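# Swing the coffee maker lid fully open, then release

## Task

Raise the coffee maker's lid until it is completely open, and finish with neither robot arm in contact with the coffee maker.

## Robot and tools

Robot: two arms, left_arm and right_arm, each ending in a two-finger gripper with a wrist camera whose cable hangs near the wrist. If that cable brushes an object or fixture, it counts as the arm itself touching it. A camera stand stands behind the arms. Something may occasionally nudge a loose object.

Frame: all positions, orientations and offsets use the scene frame. Its origin is at table-top height, halfway between the nominal arm bases. +z points up, +x points out over the table, and left_arm sits on the +y side. Arm names do not match image sides. Measured bases: left_arm at (+0.021, +0.297, +0.037) m with quat_wxyz (+1.000, 0, 0, -0.012); right_arm at (-0.032, -0.368, +0.001) m with quat_wxyz (+1.000, 0, 0, 0). For each gripper, the fingers extend along its own +z axis and close along its y axis. end_effector_position is the spot between the finger pads, about 1 cm short of the tips. Reported poses may be off by a few centimetres, more so at long reach.

Row layout (shared by execute_actions and move): one flat list of 14 numbers, each in [-1, 1], always covering both arms. The order is left_arm dx, dy, dz, rx, ry, rz, opening, then the same seven for right_arm. dx to rz are offsets, not poses. They count from that arm's Hand target as it stood when the action or move began, along the scene axes, and the rotation turns about the Hand target's position. 1.0 equals 0.6 m of travel or 180 degrees. rx, ry, rz form a single rotation vector. Opening is absolute: +1 is fully open (0.094 m) and -1 is shut. An all-zero pose part re-asks for the current Hand target. Sending 0 as an opening commands 0, so to leave a gripper unchanged, repeat its present opening (see Tool commands).

execute_actions: actions is a list of actions. Each action is a table of up to 15 rows, one per 1/30 s step. A shorter table repeats its last row to fill 15 steps. Every row in an action counts from that action's starting Hand target, not from the row before it. Successive actions and calls do stack, so repeating an offset moves the arm again. An empty list returns state plus images, including fields other results may drop. cameras: names, ["all"], or [].

move: target is one 14-number row or a list of up to 15 rows. Every row counts from the same starting Hand targets. Grippers travel in straight lines, all finishing together, within at most 10 s. speed is the top path speed in m/s (0.002 to 2.9, default 0.25). Rotation is capped at twice that value in rad/s. Give one value, or one per target. blend, in m, rounds corners in a list; 0 stops at each target. opening_speed is on the -1..+1 scale per second, at least 0.2; use it to close gently. grip_force is newtons per finger pad, 10 to 50, per arm or shared, and it persists. blocking=false returns after about 0.5 s while the move keeps running. Paths do not avoid obstacles or the other arm. Faster moves lag and stray more and strike harder. Steer paths around an arm's own base rather than near it. The result adds a move: line with the ending (done, off_target, moving, held, fault) and the limits that acted. limits=paced means a pose was clipped; limits=held means steps were withheld. done means within 10 mm and 2 degrees, but it says nothing about contact.

wait: seconds 0 to 10. The arms hold their commands, and any running move carries on. stop: brakes a running move, which needs some room to slow down. zoom_image: camera (cam_head_left, cam_head_right, cam_left_wrist, cam_right_wrist) plus region [x0, y0, x1, y1] in pixels from the top-left, at most 504 by 504. It only works on a camera in the newest images. finished_scene: scene is the current scene's number (1 to 2). It is final, so call it only once the lid is fully open, stays open, and both arms are clear of the machine.

Cameras: all four are 672x504. The head cameras are pinhole with radial distortion, roughly 65 degree vertical field. The wrist cameras are fisheye.

Results: each arm's end_effector_position (m) and end_effector_quat_wxyz. Hand target is the last commanded pose after clipping; the next offsets start from it. Tool commands shows the present openings. grip_measured uses the opening scale and reads up to about 2.5 mm wide when empty. Joint positions end with the finger gap in metres. Joint velocities can be omitted when all are within noise. Joint torques include the arm's own weight and carry offsets and noise; joints 1 to 3 wrap at ±28 N m. Action calls also list some intermediate end-effector positions. Commanded orientation is clipped to within 40 degrees of the measured one at each step. Friction and weight can leave a gripper a few cm off target without any contact. Waiting will not close that gap; a fresh command, even all zeros, re-requests the pose. An arm blocked by something keeps pushing until you command its target back past the gripper.

Joint ranges (rad): waist -2.618 to 3.054, shoulder 0.000 to 3.142, elbow 0.000 to 3.142 (straight at 2.901), wrist pitch -1.571 to 1.571, wrist yaw -1.571 to 1.571, wrist roll -2.094 to 2.094. With the wrist near the waist axis, a small move can swing the whole arm.

Heat: holding loads, staying stretched out or pushing at an unreachable pose warms motors. A MOTOR HOT line appears at 75 °C. At 90 °C, an OVER-TEMPERATURE FAULT folds that arm away for the rest of the scene. At 100 °C the arm goes limp.

Avoid: striking the coffee maker or other fixed or heavy items hard; slamming the lid or letting it drop; knocking anything off the work area; any contact or squeeze between the two arms or grippers (the clearance check does not guard grippers or wrist cameras); strain on camera cables; anything that makes an arm stop.

Each tool is called as name(argument=value, ...), one argument or row to a line, values as JSON.

## Session

execute_actions(
  actions=[],
)

Scene clock: 0.00 s.
left_arm: end_effector_position=(+0.2974, +0.2450, +0.3121) grip_measured=+1.000 end_effector_quat_wxyz=(+0.694, +0.033, +0.703, -0.152) | right_arm: end_effector_position=(+0.2963, -0.3687, +0.2241) grip_measured=+1.000 end_effector_quat_wxyz=(+0.640, +0.196, +0.742, +0.026)
Joint positions: left_arm=[-0.041 0.452 0.367 0.095 0.197 -0.171 0.094] | right_arm=[0.234 0.833 0.413 0.221 0.443 0.386 0.094]
Joint velocities: within noise
Joint torques (N m): no reading
Heat: left arm: 28 °C; right arm: 28 °C.
Hand target: left_arm +0.2961, +0.2452, +0.3155; +0.697, +0.033, +0.700, -0.151 | right_arm +0.2961, -0.3691, +0.2281; +0.643, +0.197, +0.740, +0.027
Tool commands: left_gripper/opening=+1.0 right_gripper/opening=+1.0

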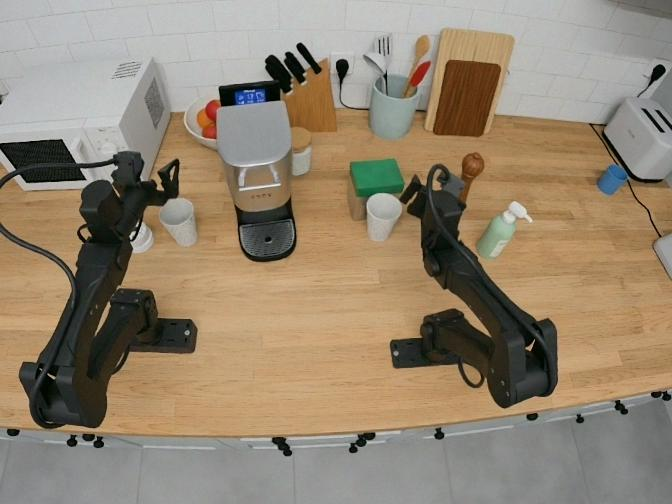

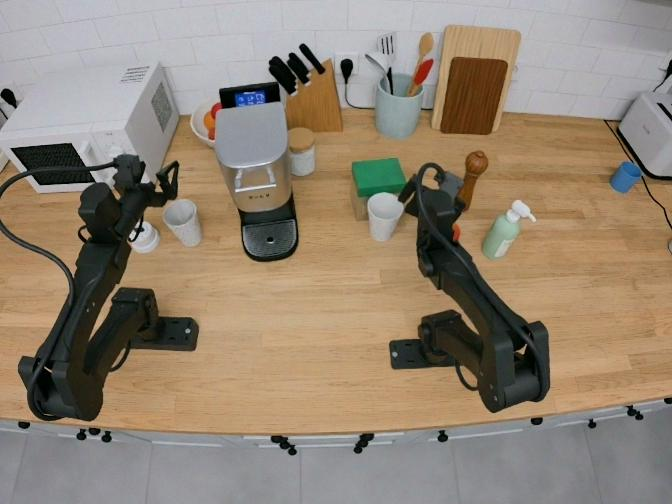

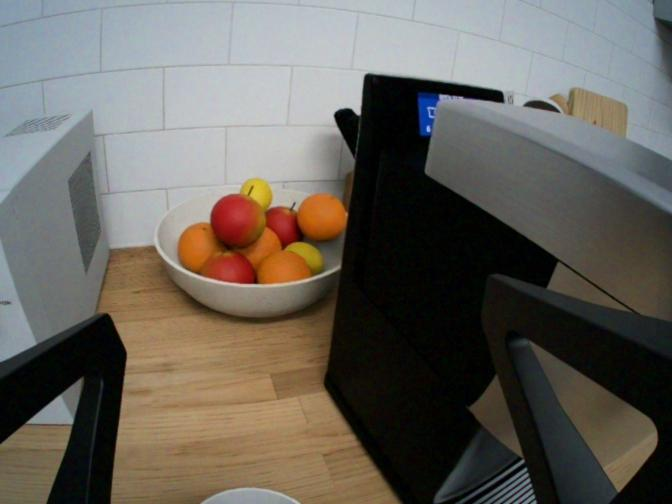

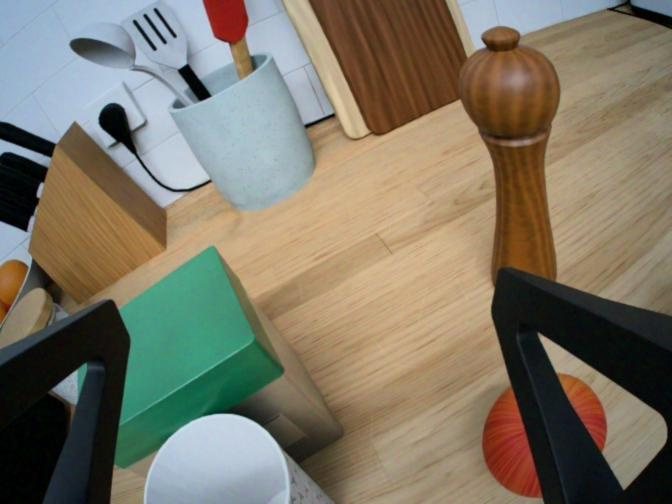

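zoom_image(
  camera="cam_head_left",
  region=[170, 70, 330, 290],
)

zoom_image(
  camera="cam_head_right",
  region=[170, 70, 330, 290],
)

Scaled by 2.291 from the camera's 672x504 image, which has a finer 960x720 frame.

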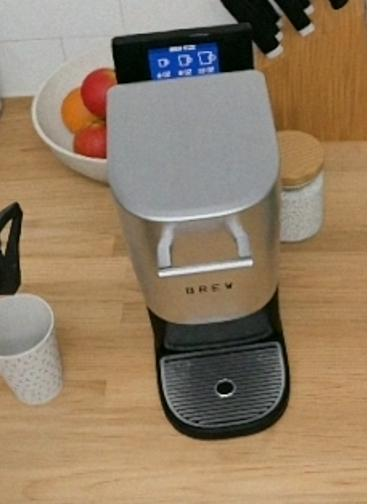

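Scaled by 2.291 from the camera's 672x504 image, which has a finer 960x720 frame.

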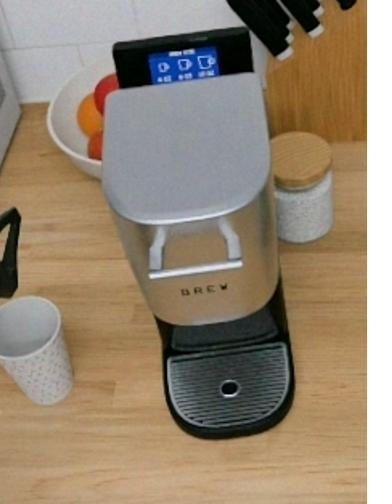

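move(
  target=[
    [0.0065,-0.142,0.2575,0.034,0.021,-0.016,-1, -0.08,0.141,0.16,-0.014,-0.08,0.239,1],
    [-0.247,-0.325,0.141,0.0686,0.0427,-0.0315,-1, -0.160,0.282,0.2865,-0.0279,-0.159,0.477,1],
    [-0.240,-0.347,-0.109,0.0686,0.0427,-0.0315,-1, -0.160,0.282,0.2865,-0.0279,-0.159,0.477,1],
  ],
  speed=0.3,
  blend=[0.04,0.03,0],
  cameras=["cam_left_wrist","cam_right_wrist"],
)

Scene clock: 48.17 s.
left_arm: end_effector_position=(+0.1478, +0.0309, +0.2470) grip_measured=-0.981 end_effector_quat_wxyz=(+0.624, +0.144, +0.760, -0.114) | right_arm: end_effector_position=(+0.2014, -0.2011, +0.3916) grip_measured=+1.000 end_effector_quat_wxyz=(+0.600, -0.382, +0.520, +0.472)
Joint positions: left_arm=[-1.739 1.163 0.673 -0.36 -1.306 -0.825 0.001] | right_arm=[-0.027 0.996 0.676 0.929 -1.276 0.621 0.094]
Joint torques (N m): left_arm=[0.62 -4.01 6.17 1.11 -0.56 -0.01] | right_arm=[0.5 -1.03 8.59 1.27 0.27 0.02]
Heat: left arm: 35 °C; right arm: 31 °C.
Hand target: left_arm +0.1522, +0.0370, +0.2502; +0.633, +0.132, +0.755, -0.111 | right_arm +0.2000, -0.1999, +0.4000; +0.608, -0.391, +0.509, +0.467
Off the commanded pose: left_arm 0.008 m, 2 deg | right_arm 0.009 m, 2 deg.
move: done
Images, in order (width x height): cam_left_wrist 672x504, cam_right_wrist 672x504.

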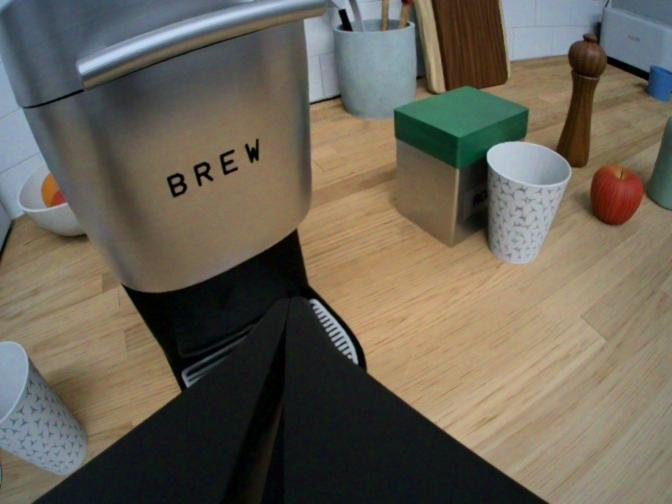

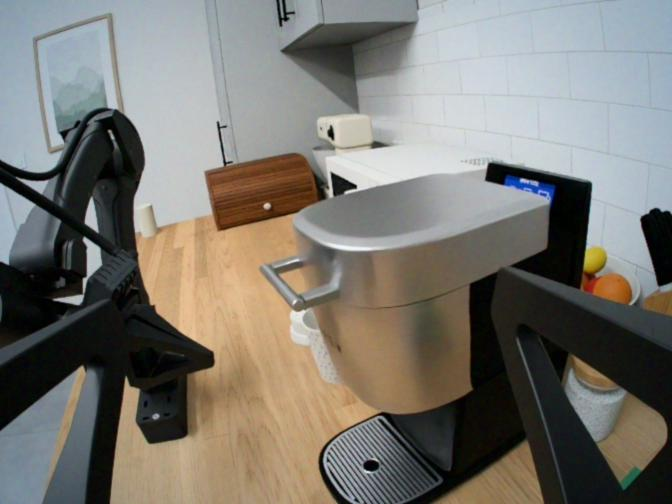

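move(
  target=[0.0263,0.03,0.093,0.4625,-0.1685,-0.087,-0.04, 0,0,0,0,0,0,1],
  speed=0.35,
  cameras=["cam_left_wrist","cam_right_wrist"],
)

Scene clock: 112.67 s.
left_arm: end_effector_position=(+0.1655, +0.0511, +0.3038) grip_measured=-0.043 end_effector_quat_wxyz=(+0.523, +0.634, +0.433, +0.371) | right_arm: end_effector_position=(+0.2014, -0.2011, +0.3916) grip_measured=+1.000 end_effector_quat_wxyz=(+0.600, -0.382, +0.521, +0.472)
Joint positions: left_arm=[-1.672 1.006 0.773 -0.44 -1.28 0.937 0.045] | right_arm=[-0.027 0.996 0.676 0.929 -1.276 0.621 0.094]
Joint torques (N m): left_arm=[0.62 -3.22 6.87 1.26 -0.31 -0.01] | right_arm=[0.5 -1.03 8.58 1.27 0.26 0.02]
Heat: left arm: 32 °C; right arm: 31 °C.
Hand target: left_arm +0.1679, +0.0549, +0.3060; +0.527, +0.627, +0.440, +0.369 | right_arm +0.2000, -0.1999, +0.4000; +0.608, -0.391, +0.509, +0.467
Off the commanded pose: left_arm 0.005 m, 1 deg | right_arm 0.009 m, 2 deg.
move: done
Images, in order (width x height): cam_left_wrist 672x504, cam_right_wrist 672x504.

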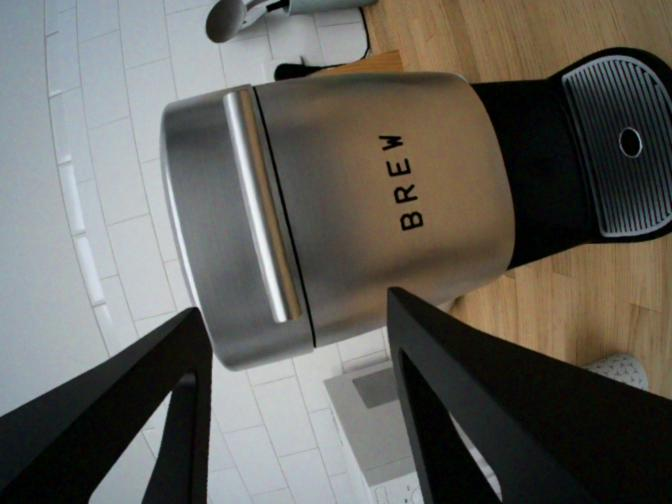

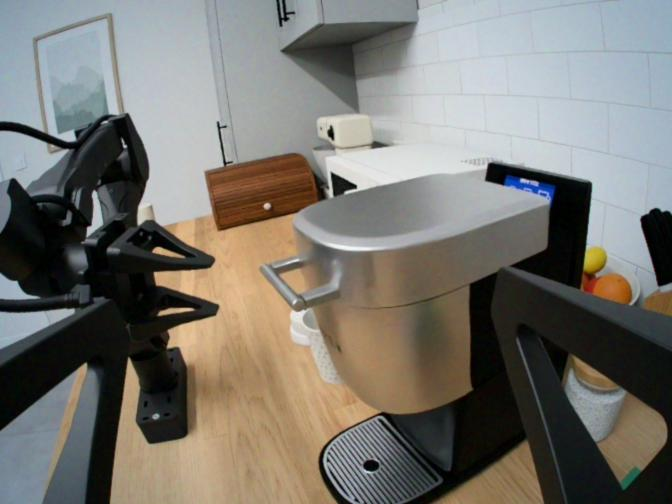

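move(
  target=[
    [0.1077,-0.0398,-0.0017,0,0,0,-0.15, 0,0,0,0,0,0,1],
    [0.1255,-0.0355,0.1333,0,0,0,-0.15, 0,0,0,0,0,0,1],
    [0.1703,-0.0243,0.2433,0,0,0,-0.15, 0,0,0,0,0,0,1],
  ],
  speed=[0.15,0.1,0.1],
  blend=[0.008,0.02,0],
  cameras=["cam_left_wrist","cam_right_wrist"],
)

Scene clock: 144.60 s.
left_arm: end_effector_position=(+0.2684, +0.0390, +0.4458) grip_measured=-0.147 end_effector_quat_wxyz=(+0.526, +0.629, +0.438, +0.369) | right_arm: end_effector_position=(+0.2014, -0.2011, +0.3916) grip_measured=+1.000 end_effector_quat_wxyz=(+0.600, -0.382, +0.521, +0.472)
Joint positions: left_arm=[-1.165 1.153 1.316 -0.422 -0.82 1.383 0.04] | right_arm=[-0.027 0.996 0.676 0.929 -1.276 0.621 0.094]
Joint torques (N m): left_arm=[0.62 -2.54 9.58 1.47 -0.02 0] | right_arm=[0.5 -1.05 8.59 1.27 0.26 0.02]
Heat: left arm: 34 °C; right arm: 31 °C.
Hand target: left_arm +0.2701, +0.0404, +0.4519; +0.527, +0.627, +0.440, +0.369 | right_arm +0.2000, -0.1999, +0.4000; +0.608, -0.391, +0.509, +0.467
Off the commanded pose: left_arm 0.007 m, 0 deg | right_arm 0.009 m, 2 deg.
move: done
Images, in order (width x height): cam_left_wrist 672x504, cam_right_wrist 672x504.

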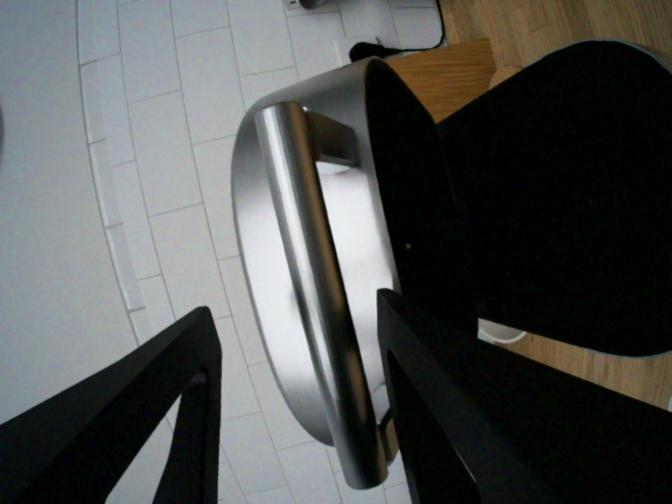

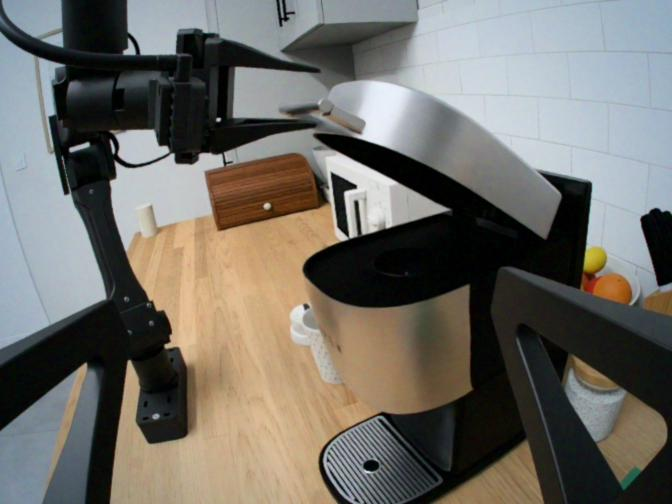

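move(
  target=[
    [0.0345,0.0083,0.0392,0,0,0,-0.15, 0,0,0,0,0,0,1],
    [0.0698,0.0172,0.076,0,0,0,-0.15, 0,0,0,0,0,0,1],
  ],
  speed=0.07,
  blend=[0.01,0],
  cameras=["cam_left_wrist","cam_right_wrist"],
)

Scene clock: 151.83 s.
left_arm: end_effector_position=(+0.3106, +0.0503, +0.4935) grip_measured=-0.147 end_effector_quat_wxyz=(+0.527, +0.627, +0.439, +0.369) | right_arm: end_effector_position=(+0.2014, -0.2011, +0.3916) grip_measured=+1.000 end_effector_quat_wxyz=(+0.600, -0.382, +0.521, +0.472)
Joint positions: left_arm=[-0.97 1.262 1.576 -0.529 -0.635 1.441 0.04] | right_arm=[-0.027 0.996 0.676 0.929 -1.276 0.621 0.094]
Joint torques (N m): left_arm=[0.5 -2.92 9.1 1.55 0.02 0] | right_arm=[0.51 -1.03 8.59 1.27 0.27 0.02]
Heat: left arm: 34 °C; right arm: 31 °C.
Hand target: left_arm +0.3120, +0.0507, +0.4976; +0.527, +0.627, +0.440, +0.369 | right_arm +0.2000, -0.1999, +0.4000; +0.608, -0.391, +0.509, +0.467
Off the commanded pose: left_arm 0.004 m, 0 deg | right_arm 0.009 m, 2 deg.
move: done
Images, in order (width x height): cam_left_wrist 672x504, cam_right_wrist 672x504.

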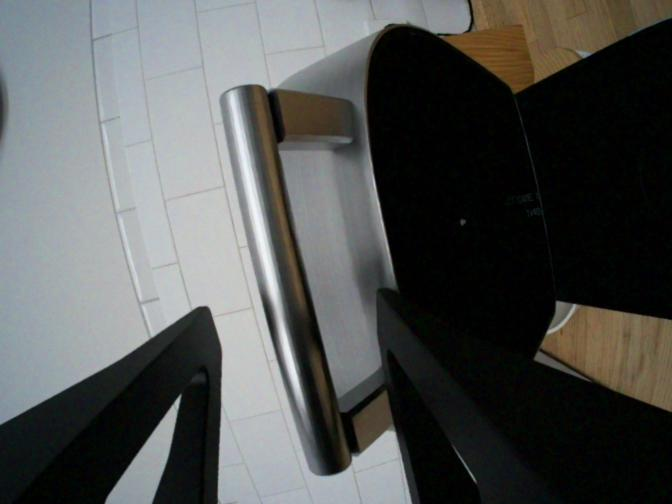

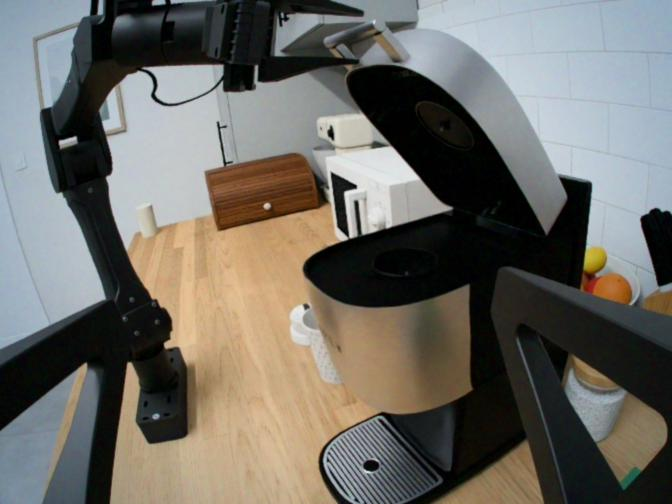

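wait(
  seconds=0.1,
  cameras=["cam_left_wrist","cam_right_wrist"],
)

Scene clock: 155.33 s.
left_arm: end_effector_position=(+0.3105, +0.0502, +0.4934) grip_measured=-0.147 end_effector_quat_wxyz=(+0.527, +0.627, +0.439, +0.369) | right_arm: end_effector_position=(+0.2014, -0.2011, +0.3916) grip_measured=+1.000 end_effector_quat_wxyz=(+0.600, -0.382, +0.521, +0.472)
Joint positions: left_arm=[-0.97 1.262 1.576 -0.53 -0.634 1.441 0.04] | right_arm=[-0.027 0.996 0.676 0.929 -1.276 0.621 0.094]
Joint torques (N m): left_arm=[0.51 -2.88 9.09 1.57 0 -0.01] | right_arm=[0.5 -1.05 8.59 1.27 0.26 0.02]
Heat: left arm: 35 °C; right arm: 31 °C.
Hand target: left_arm +0.3120, +0.0507, +0.4976; +0.527, +0.627, +0.440, +0.369 | right_arm +0.2000, -0.1999, +0.4000; +0.608, -0.391, +0.509, +0.467
Tool commands: left_gripper/opening=-0.15 right_gripper/opening=+1.0
Off the commanded pose: left_arm 0.004 m, 0 deg | right_arm 0.009 m, 2 deg.
wait: 0.10 s; at rest from the start
Images, in order (width x height): cam_left_wrist 672x504, cam_right_wrist 672x504.

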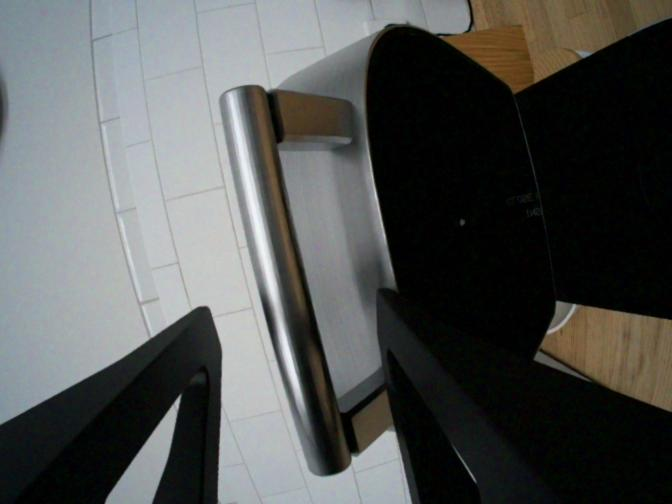

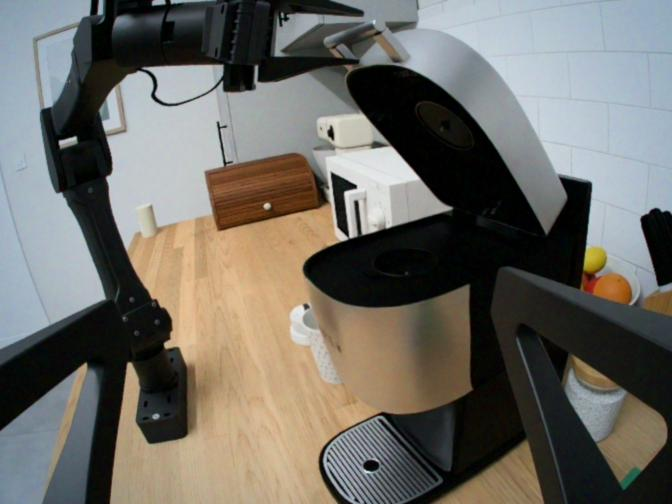

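move(
  target=[
    [0.102,0.0252,0.0573,0,0,0,-0.15, 0,0,0,0,0,0,1],
    [0.2043,0.0505,0.0973,-0.0057,-0.0157,0,-0.15, 0,0,0,0,0,0,1],
  ],
  speed=0.08,
  blend=[0.015,0],
  cameras=["cam_left_wrist","cam_right_wrist"],
)

Scene clock: 177.40 s.
left_arm: end_effector_position=(+0.4326, +0.0814, +0.5542) grip_measured=-0.147 end_effector_quat_wxyz=(+0.543, +0.611, +0.431, +0.381) | right_arm: end_effector_position=(+0.2014, -0.2011, +0.3916) grip_measured=+1.000 end_effector_quat_wxyz=(+0.600, -0.382, +0.521, +0.472)
Joint positions: left_arm=[-0.548 1.6 2.075 -0.597 -0.226 1.541 0.04] | right_arm=[-0.027 0.996 0.676 0.929 -1.276 0.621 0.094]
Joint torques (N m): left_arm=[0.34 -5.12 8.54 1.7 0.09 0.02] | right_arm=[0.5 -1.02 8.58 1.27 0.27 0.02]
Heat: left arm: 36 °C; right arm: 31 °C.
Hand target: left_arm +0.4345, +0.0809, +0.5559; +0.544, +0.613, +0.430, +0.380 | right_arm +0.2000, -0.1999, +0.4000; +0.608, -0.391, +0.509, +0.467
Off the commanded pose: left_arm 0.003 m, 0 deg | right_arm 0.009 m, 2 deg.
move: done
Images, in order (width x height): cam_left_wrist 672x504, cam_right_wrist 672x504.

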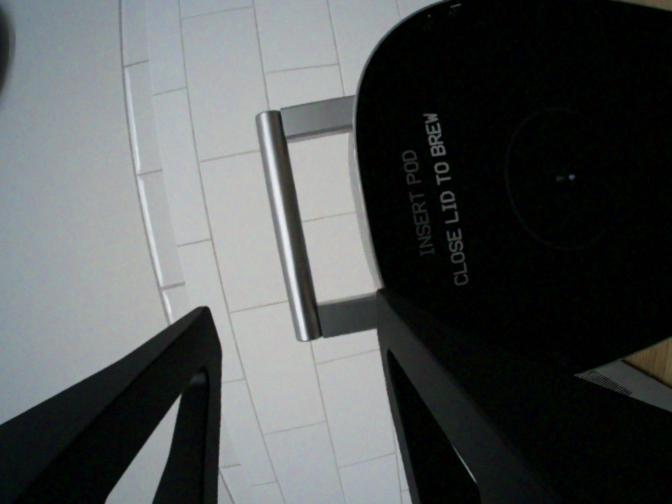

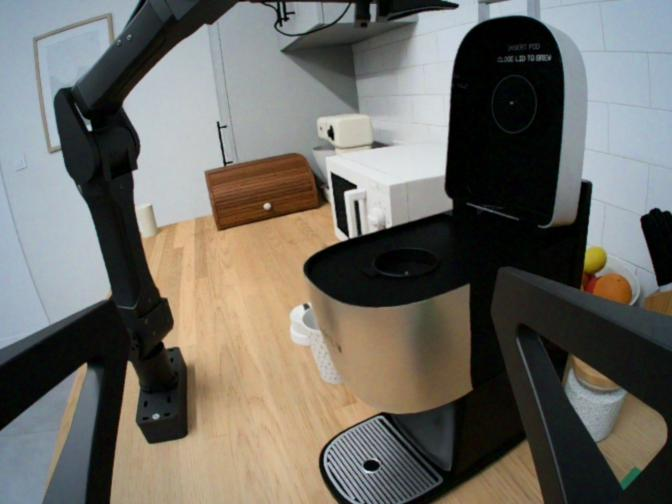

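zoom_image(
  camera="cam_right_wrist",
  region=[385, 0, 665, 300],
)

Scaled by 1.680 from the camera's 672x504 image, which has a finer 960x720 frame.

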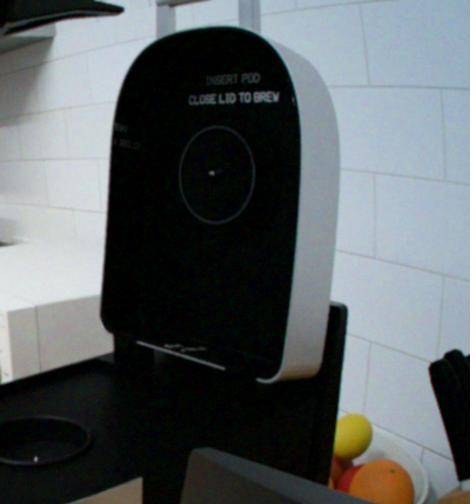

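move(
  target=[-0.187,0.068,0,0,0,0,-0.15, 0,0,0,0,0,0,1],
  speed=0.25,
  cameras=["cam_left_wrist","cam_right_wrist"],
)

Scene clock: 194.90 s.
left_arm: end_effector_position=(+0.3218, +0.1240, +0.5628) grip_measured=-0.147 end_effector_quat_wxyz=(+0.550, +0.607, +0.425, +0.385) | right_arm: end_effector_position=(+0.2014, -0.2011, +0.3916) grip_measured=+1.000 end_effector_quat_wxyz=(+0.600, -0.382, +0.521, +0.472)
Joint positions: left_arm=[-0.686 1.227 1.807 -0.686 -0.359 1.534 0.04] | right_arm=[-0.027 0.996 0.676 0.929 -1.276 0.621 0.094]
Joint torques (N m): left_arm=[-0.49 -2.33 5.42 1.66 -0.05 -0.11] | right_arm=[0.5 -1.06 8.59 1.27 0.27 0.02]
Heat: left arm: 38 °C; right arm: 31 °C.
Hand target: left_arm +0.3223, +0.1218, +0.5559; +0.544, +0.612, +0.430, +0.380 | right_arm +0.2000, -0.1999, +0.4000; +0.608, -0.391, +0.509, +0.467
Off the commanded pose: left_arm 0.007 m, 1 deg | right_arm 0.009 m, 2 deg.
move: done
Images, in order (width x height): cam_left_wrist 672x504, cam_right_wrist 672x504.

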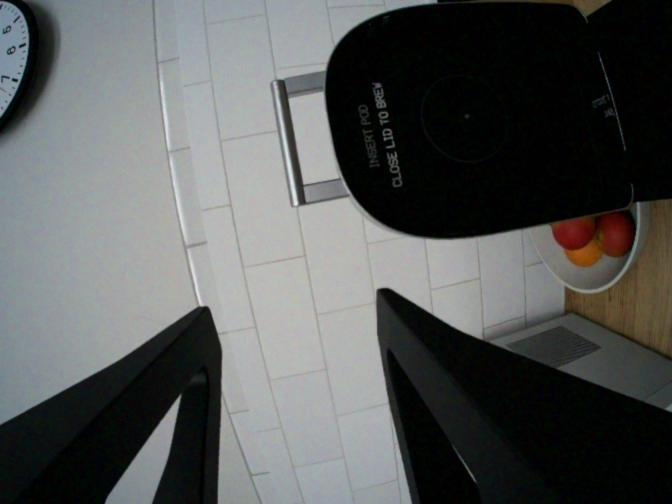

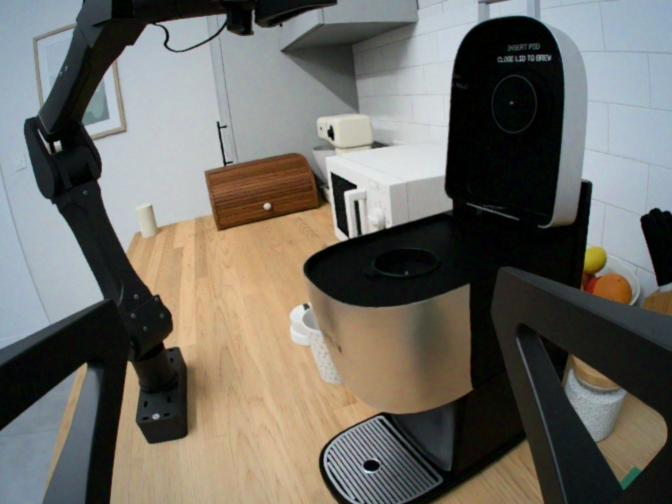

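finished_scene(
  scene=2,
)

The scene is finished: the task was done.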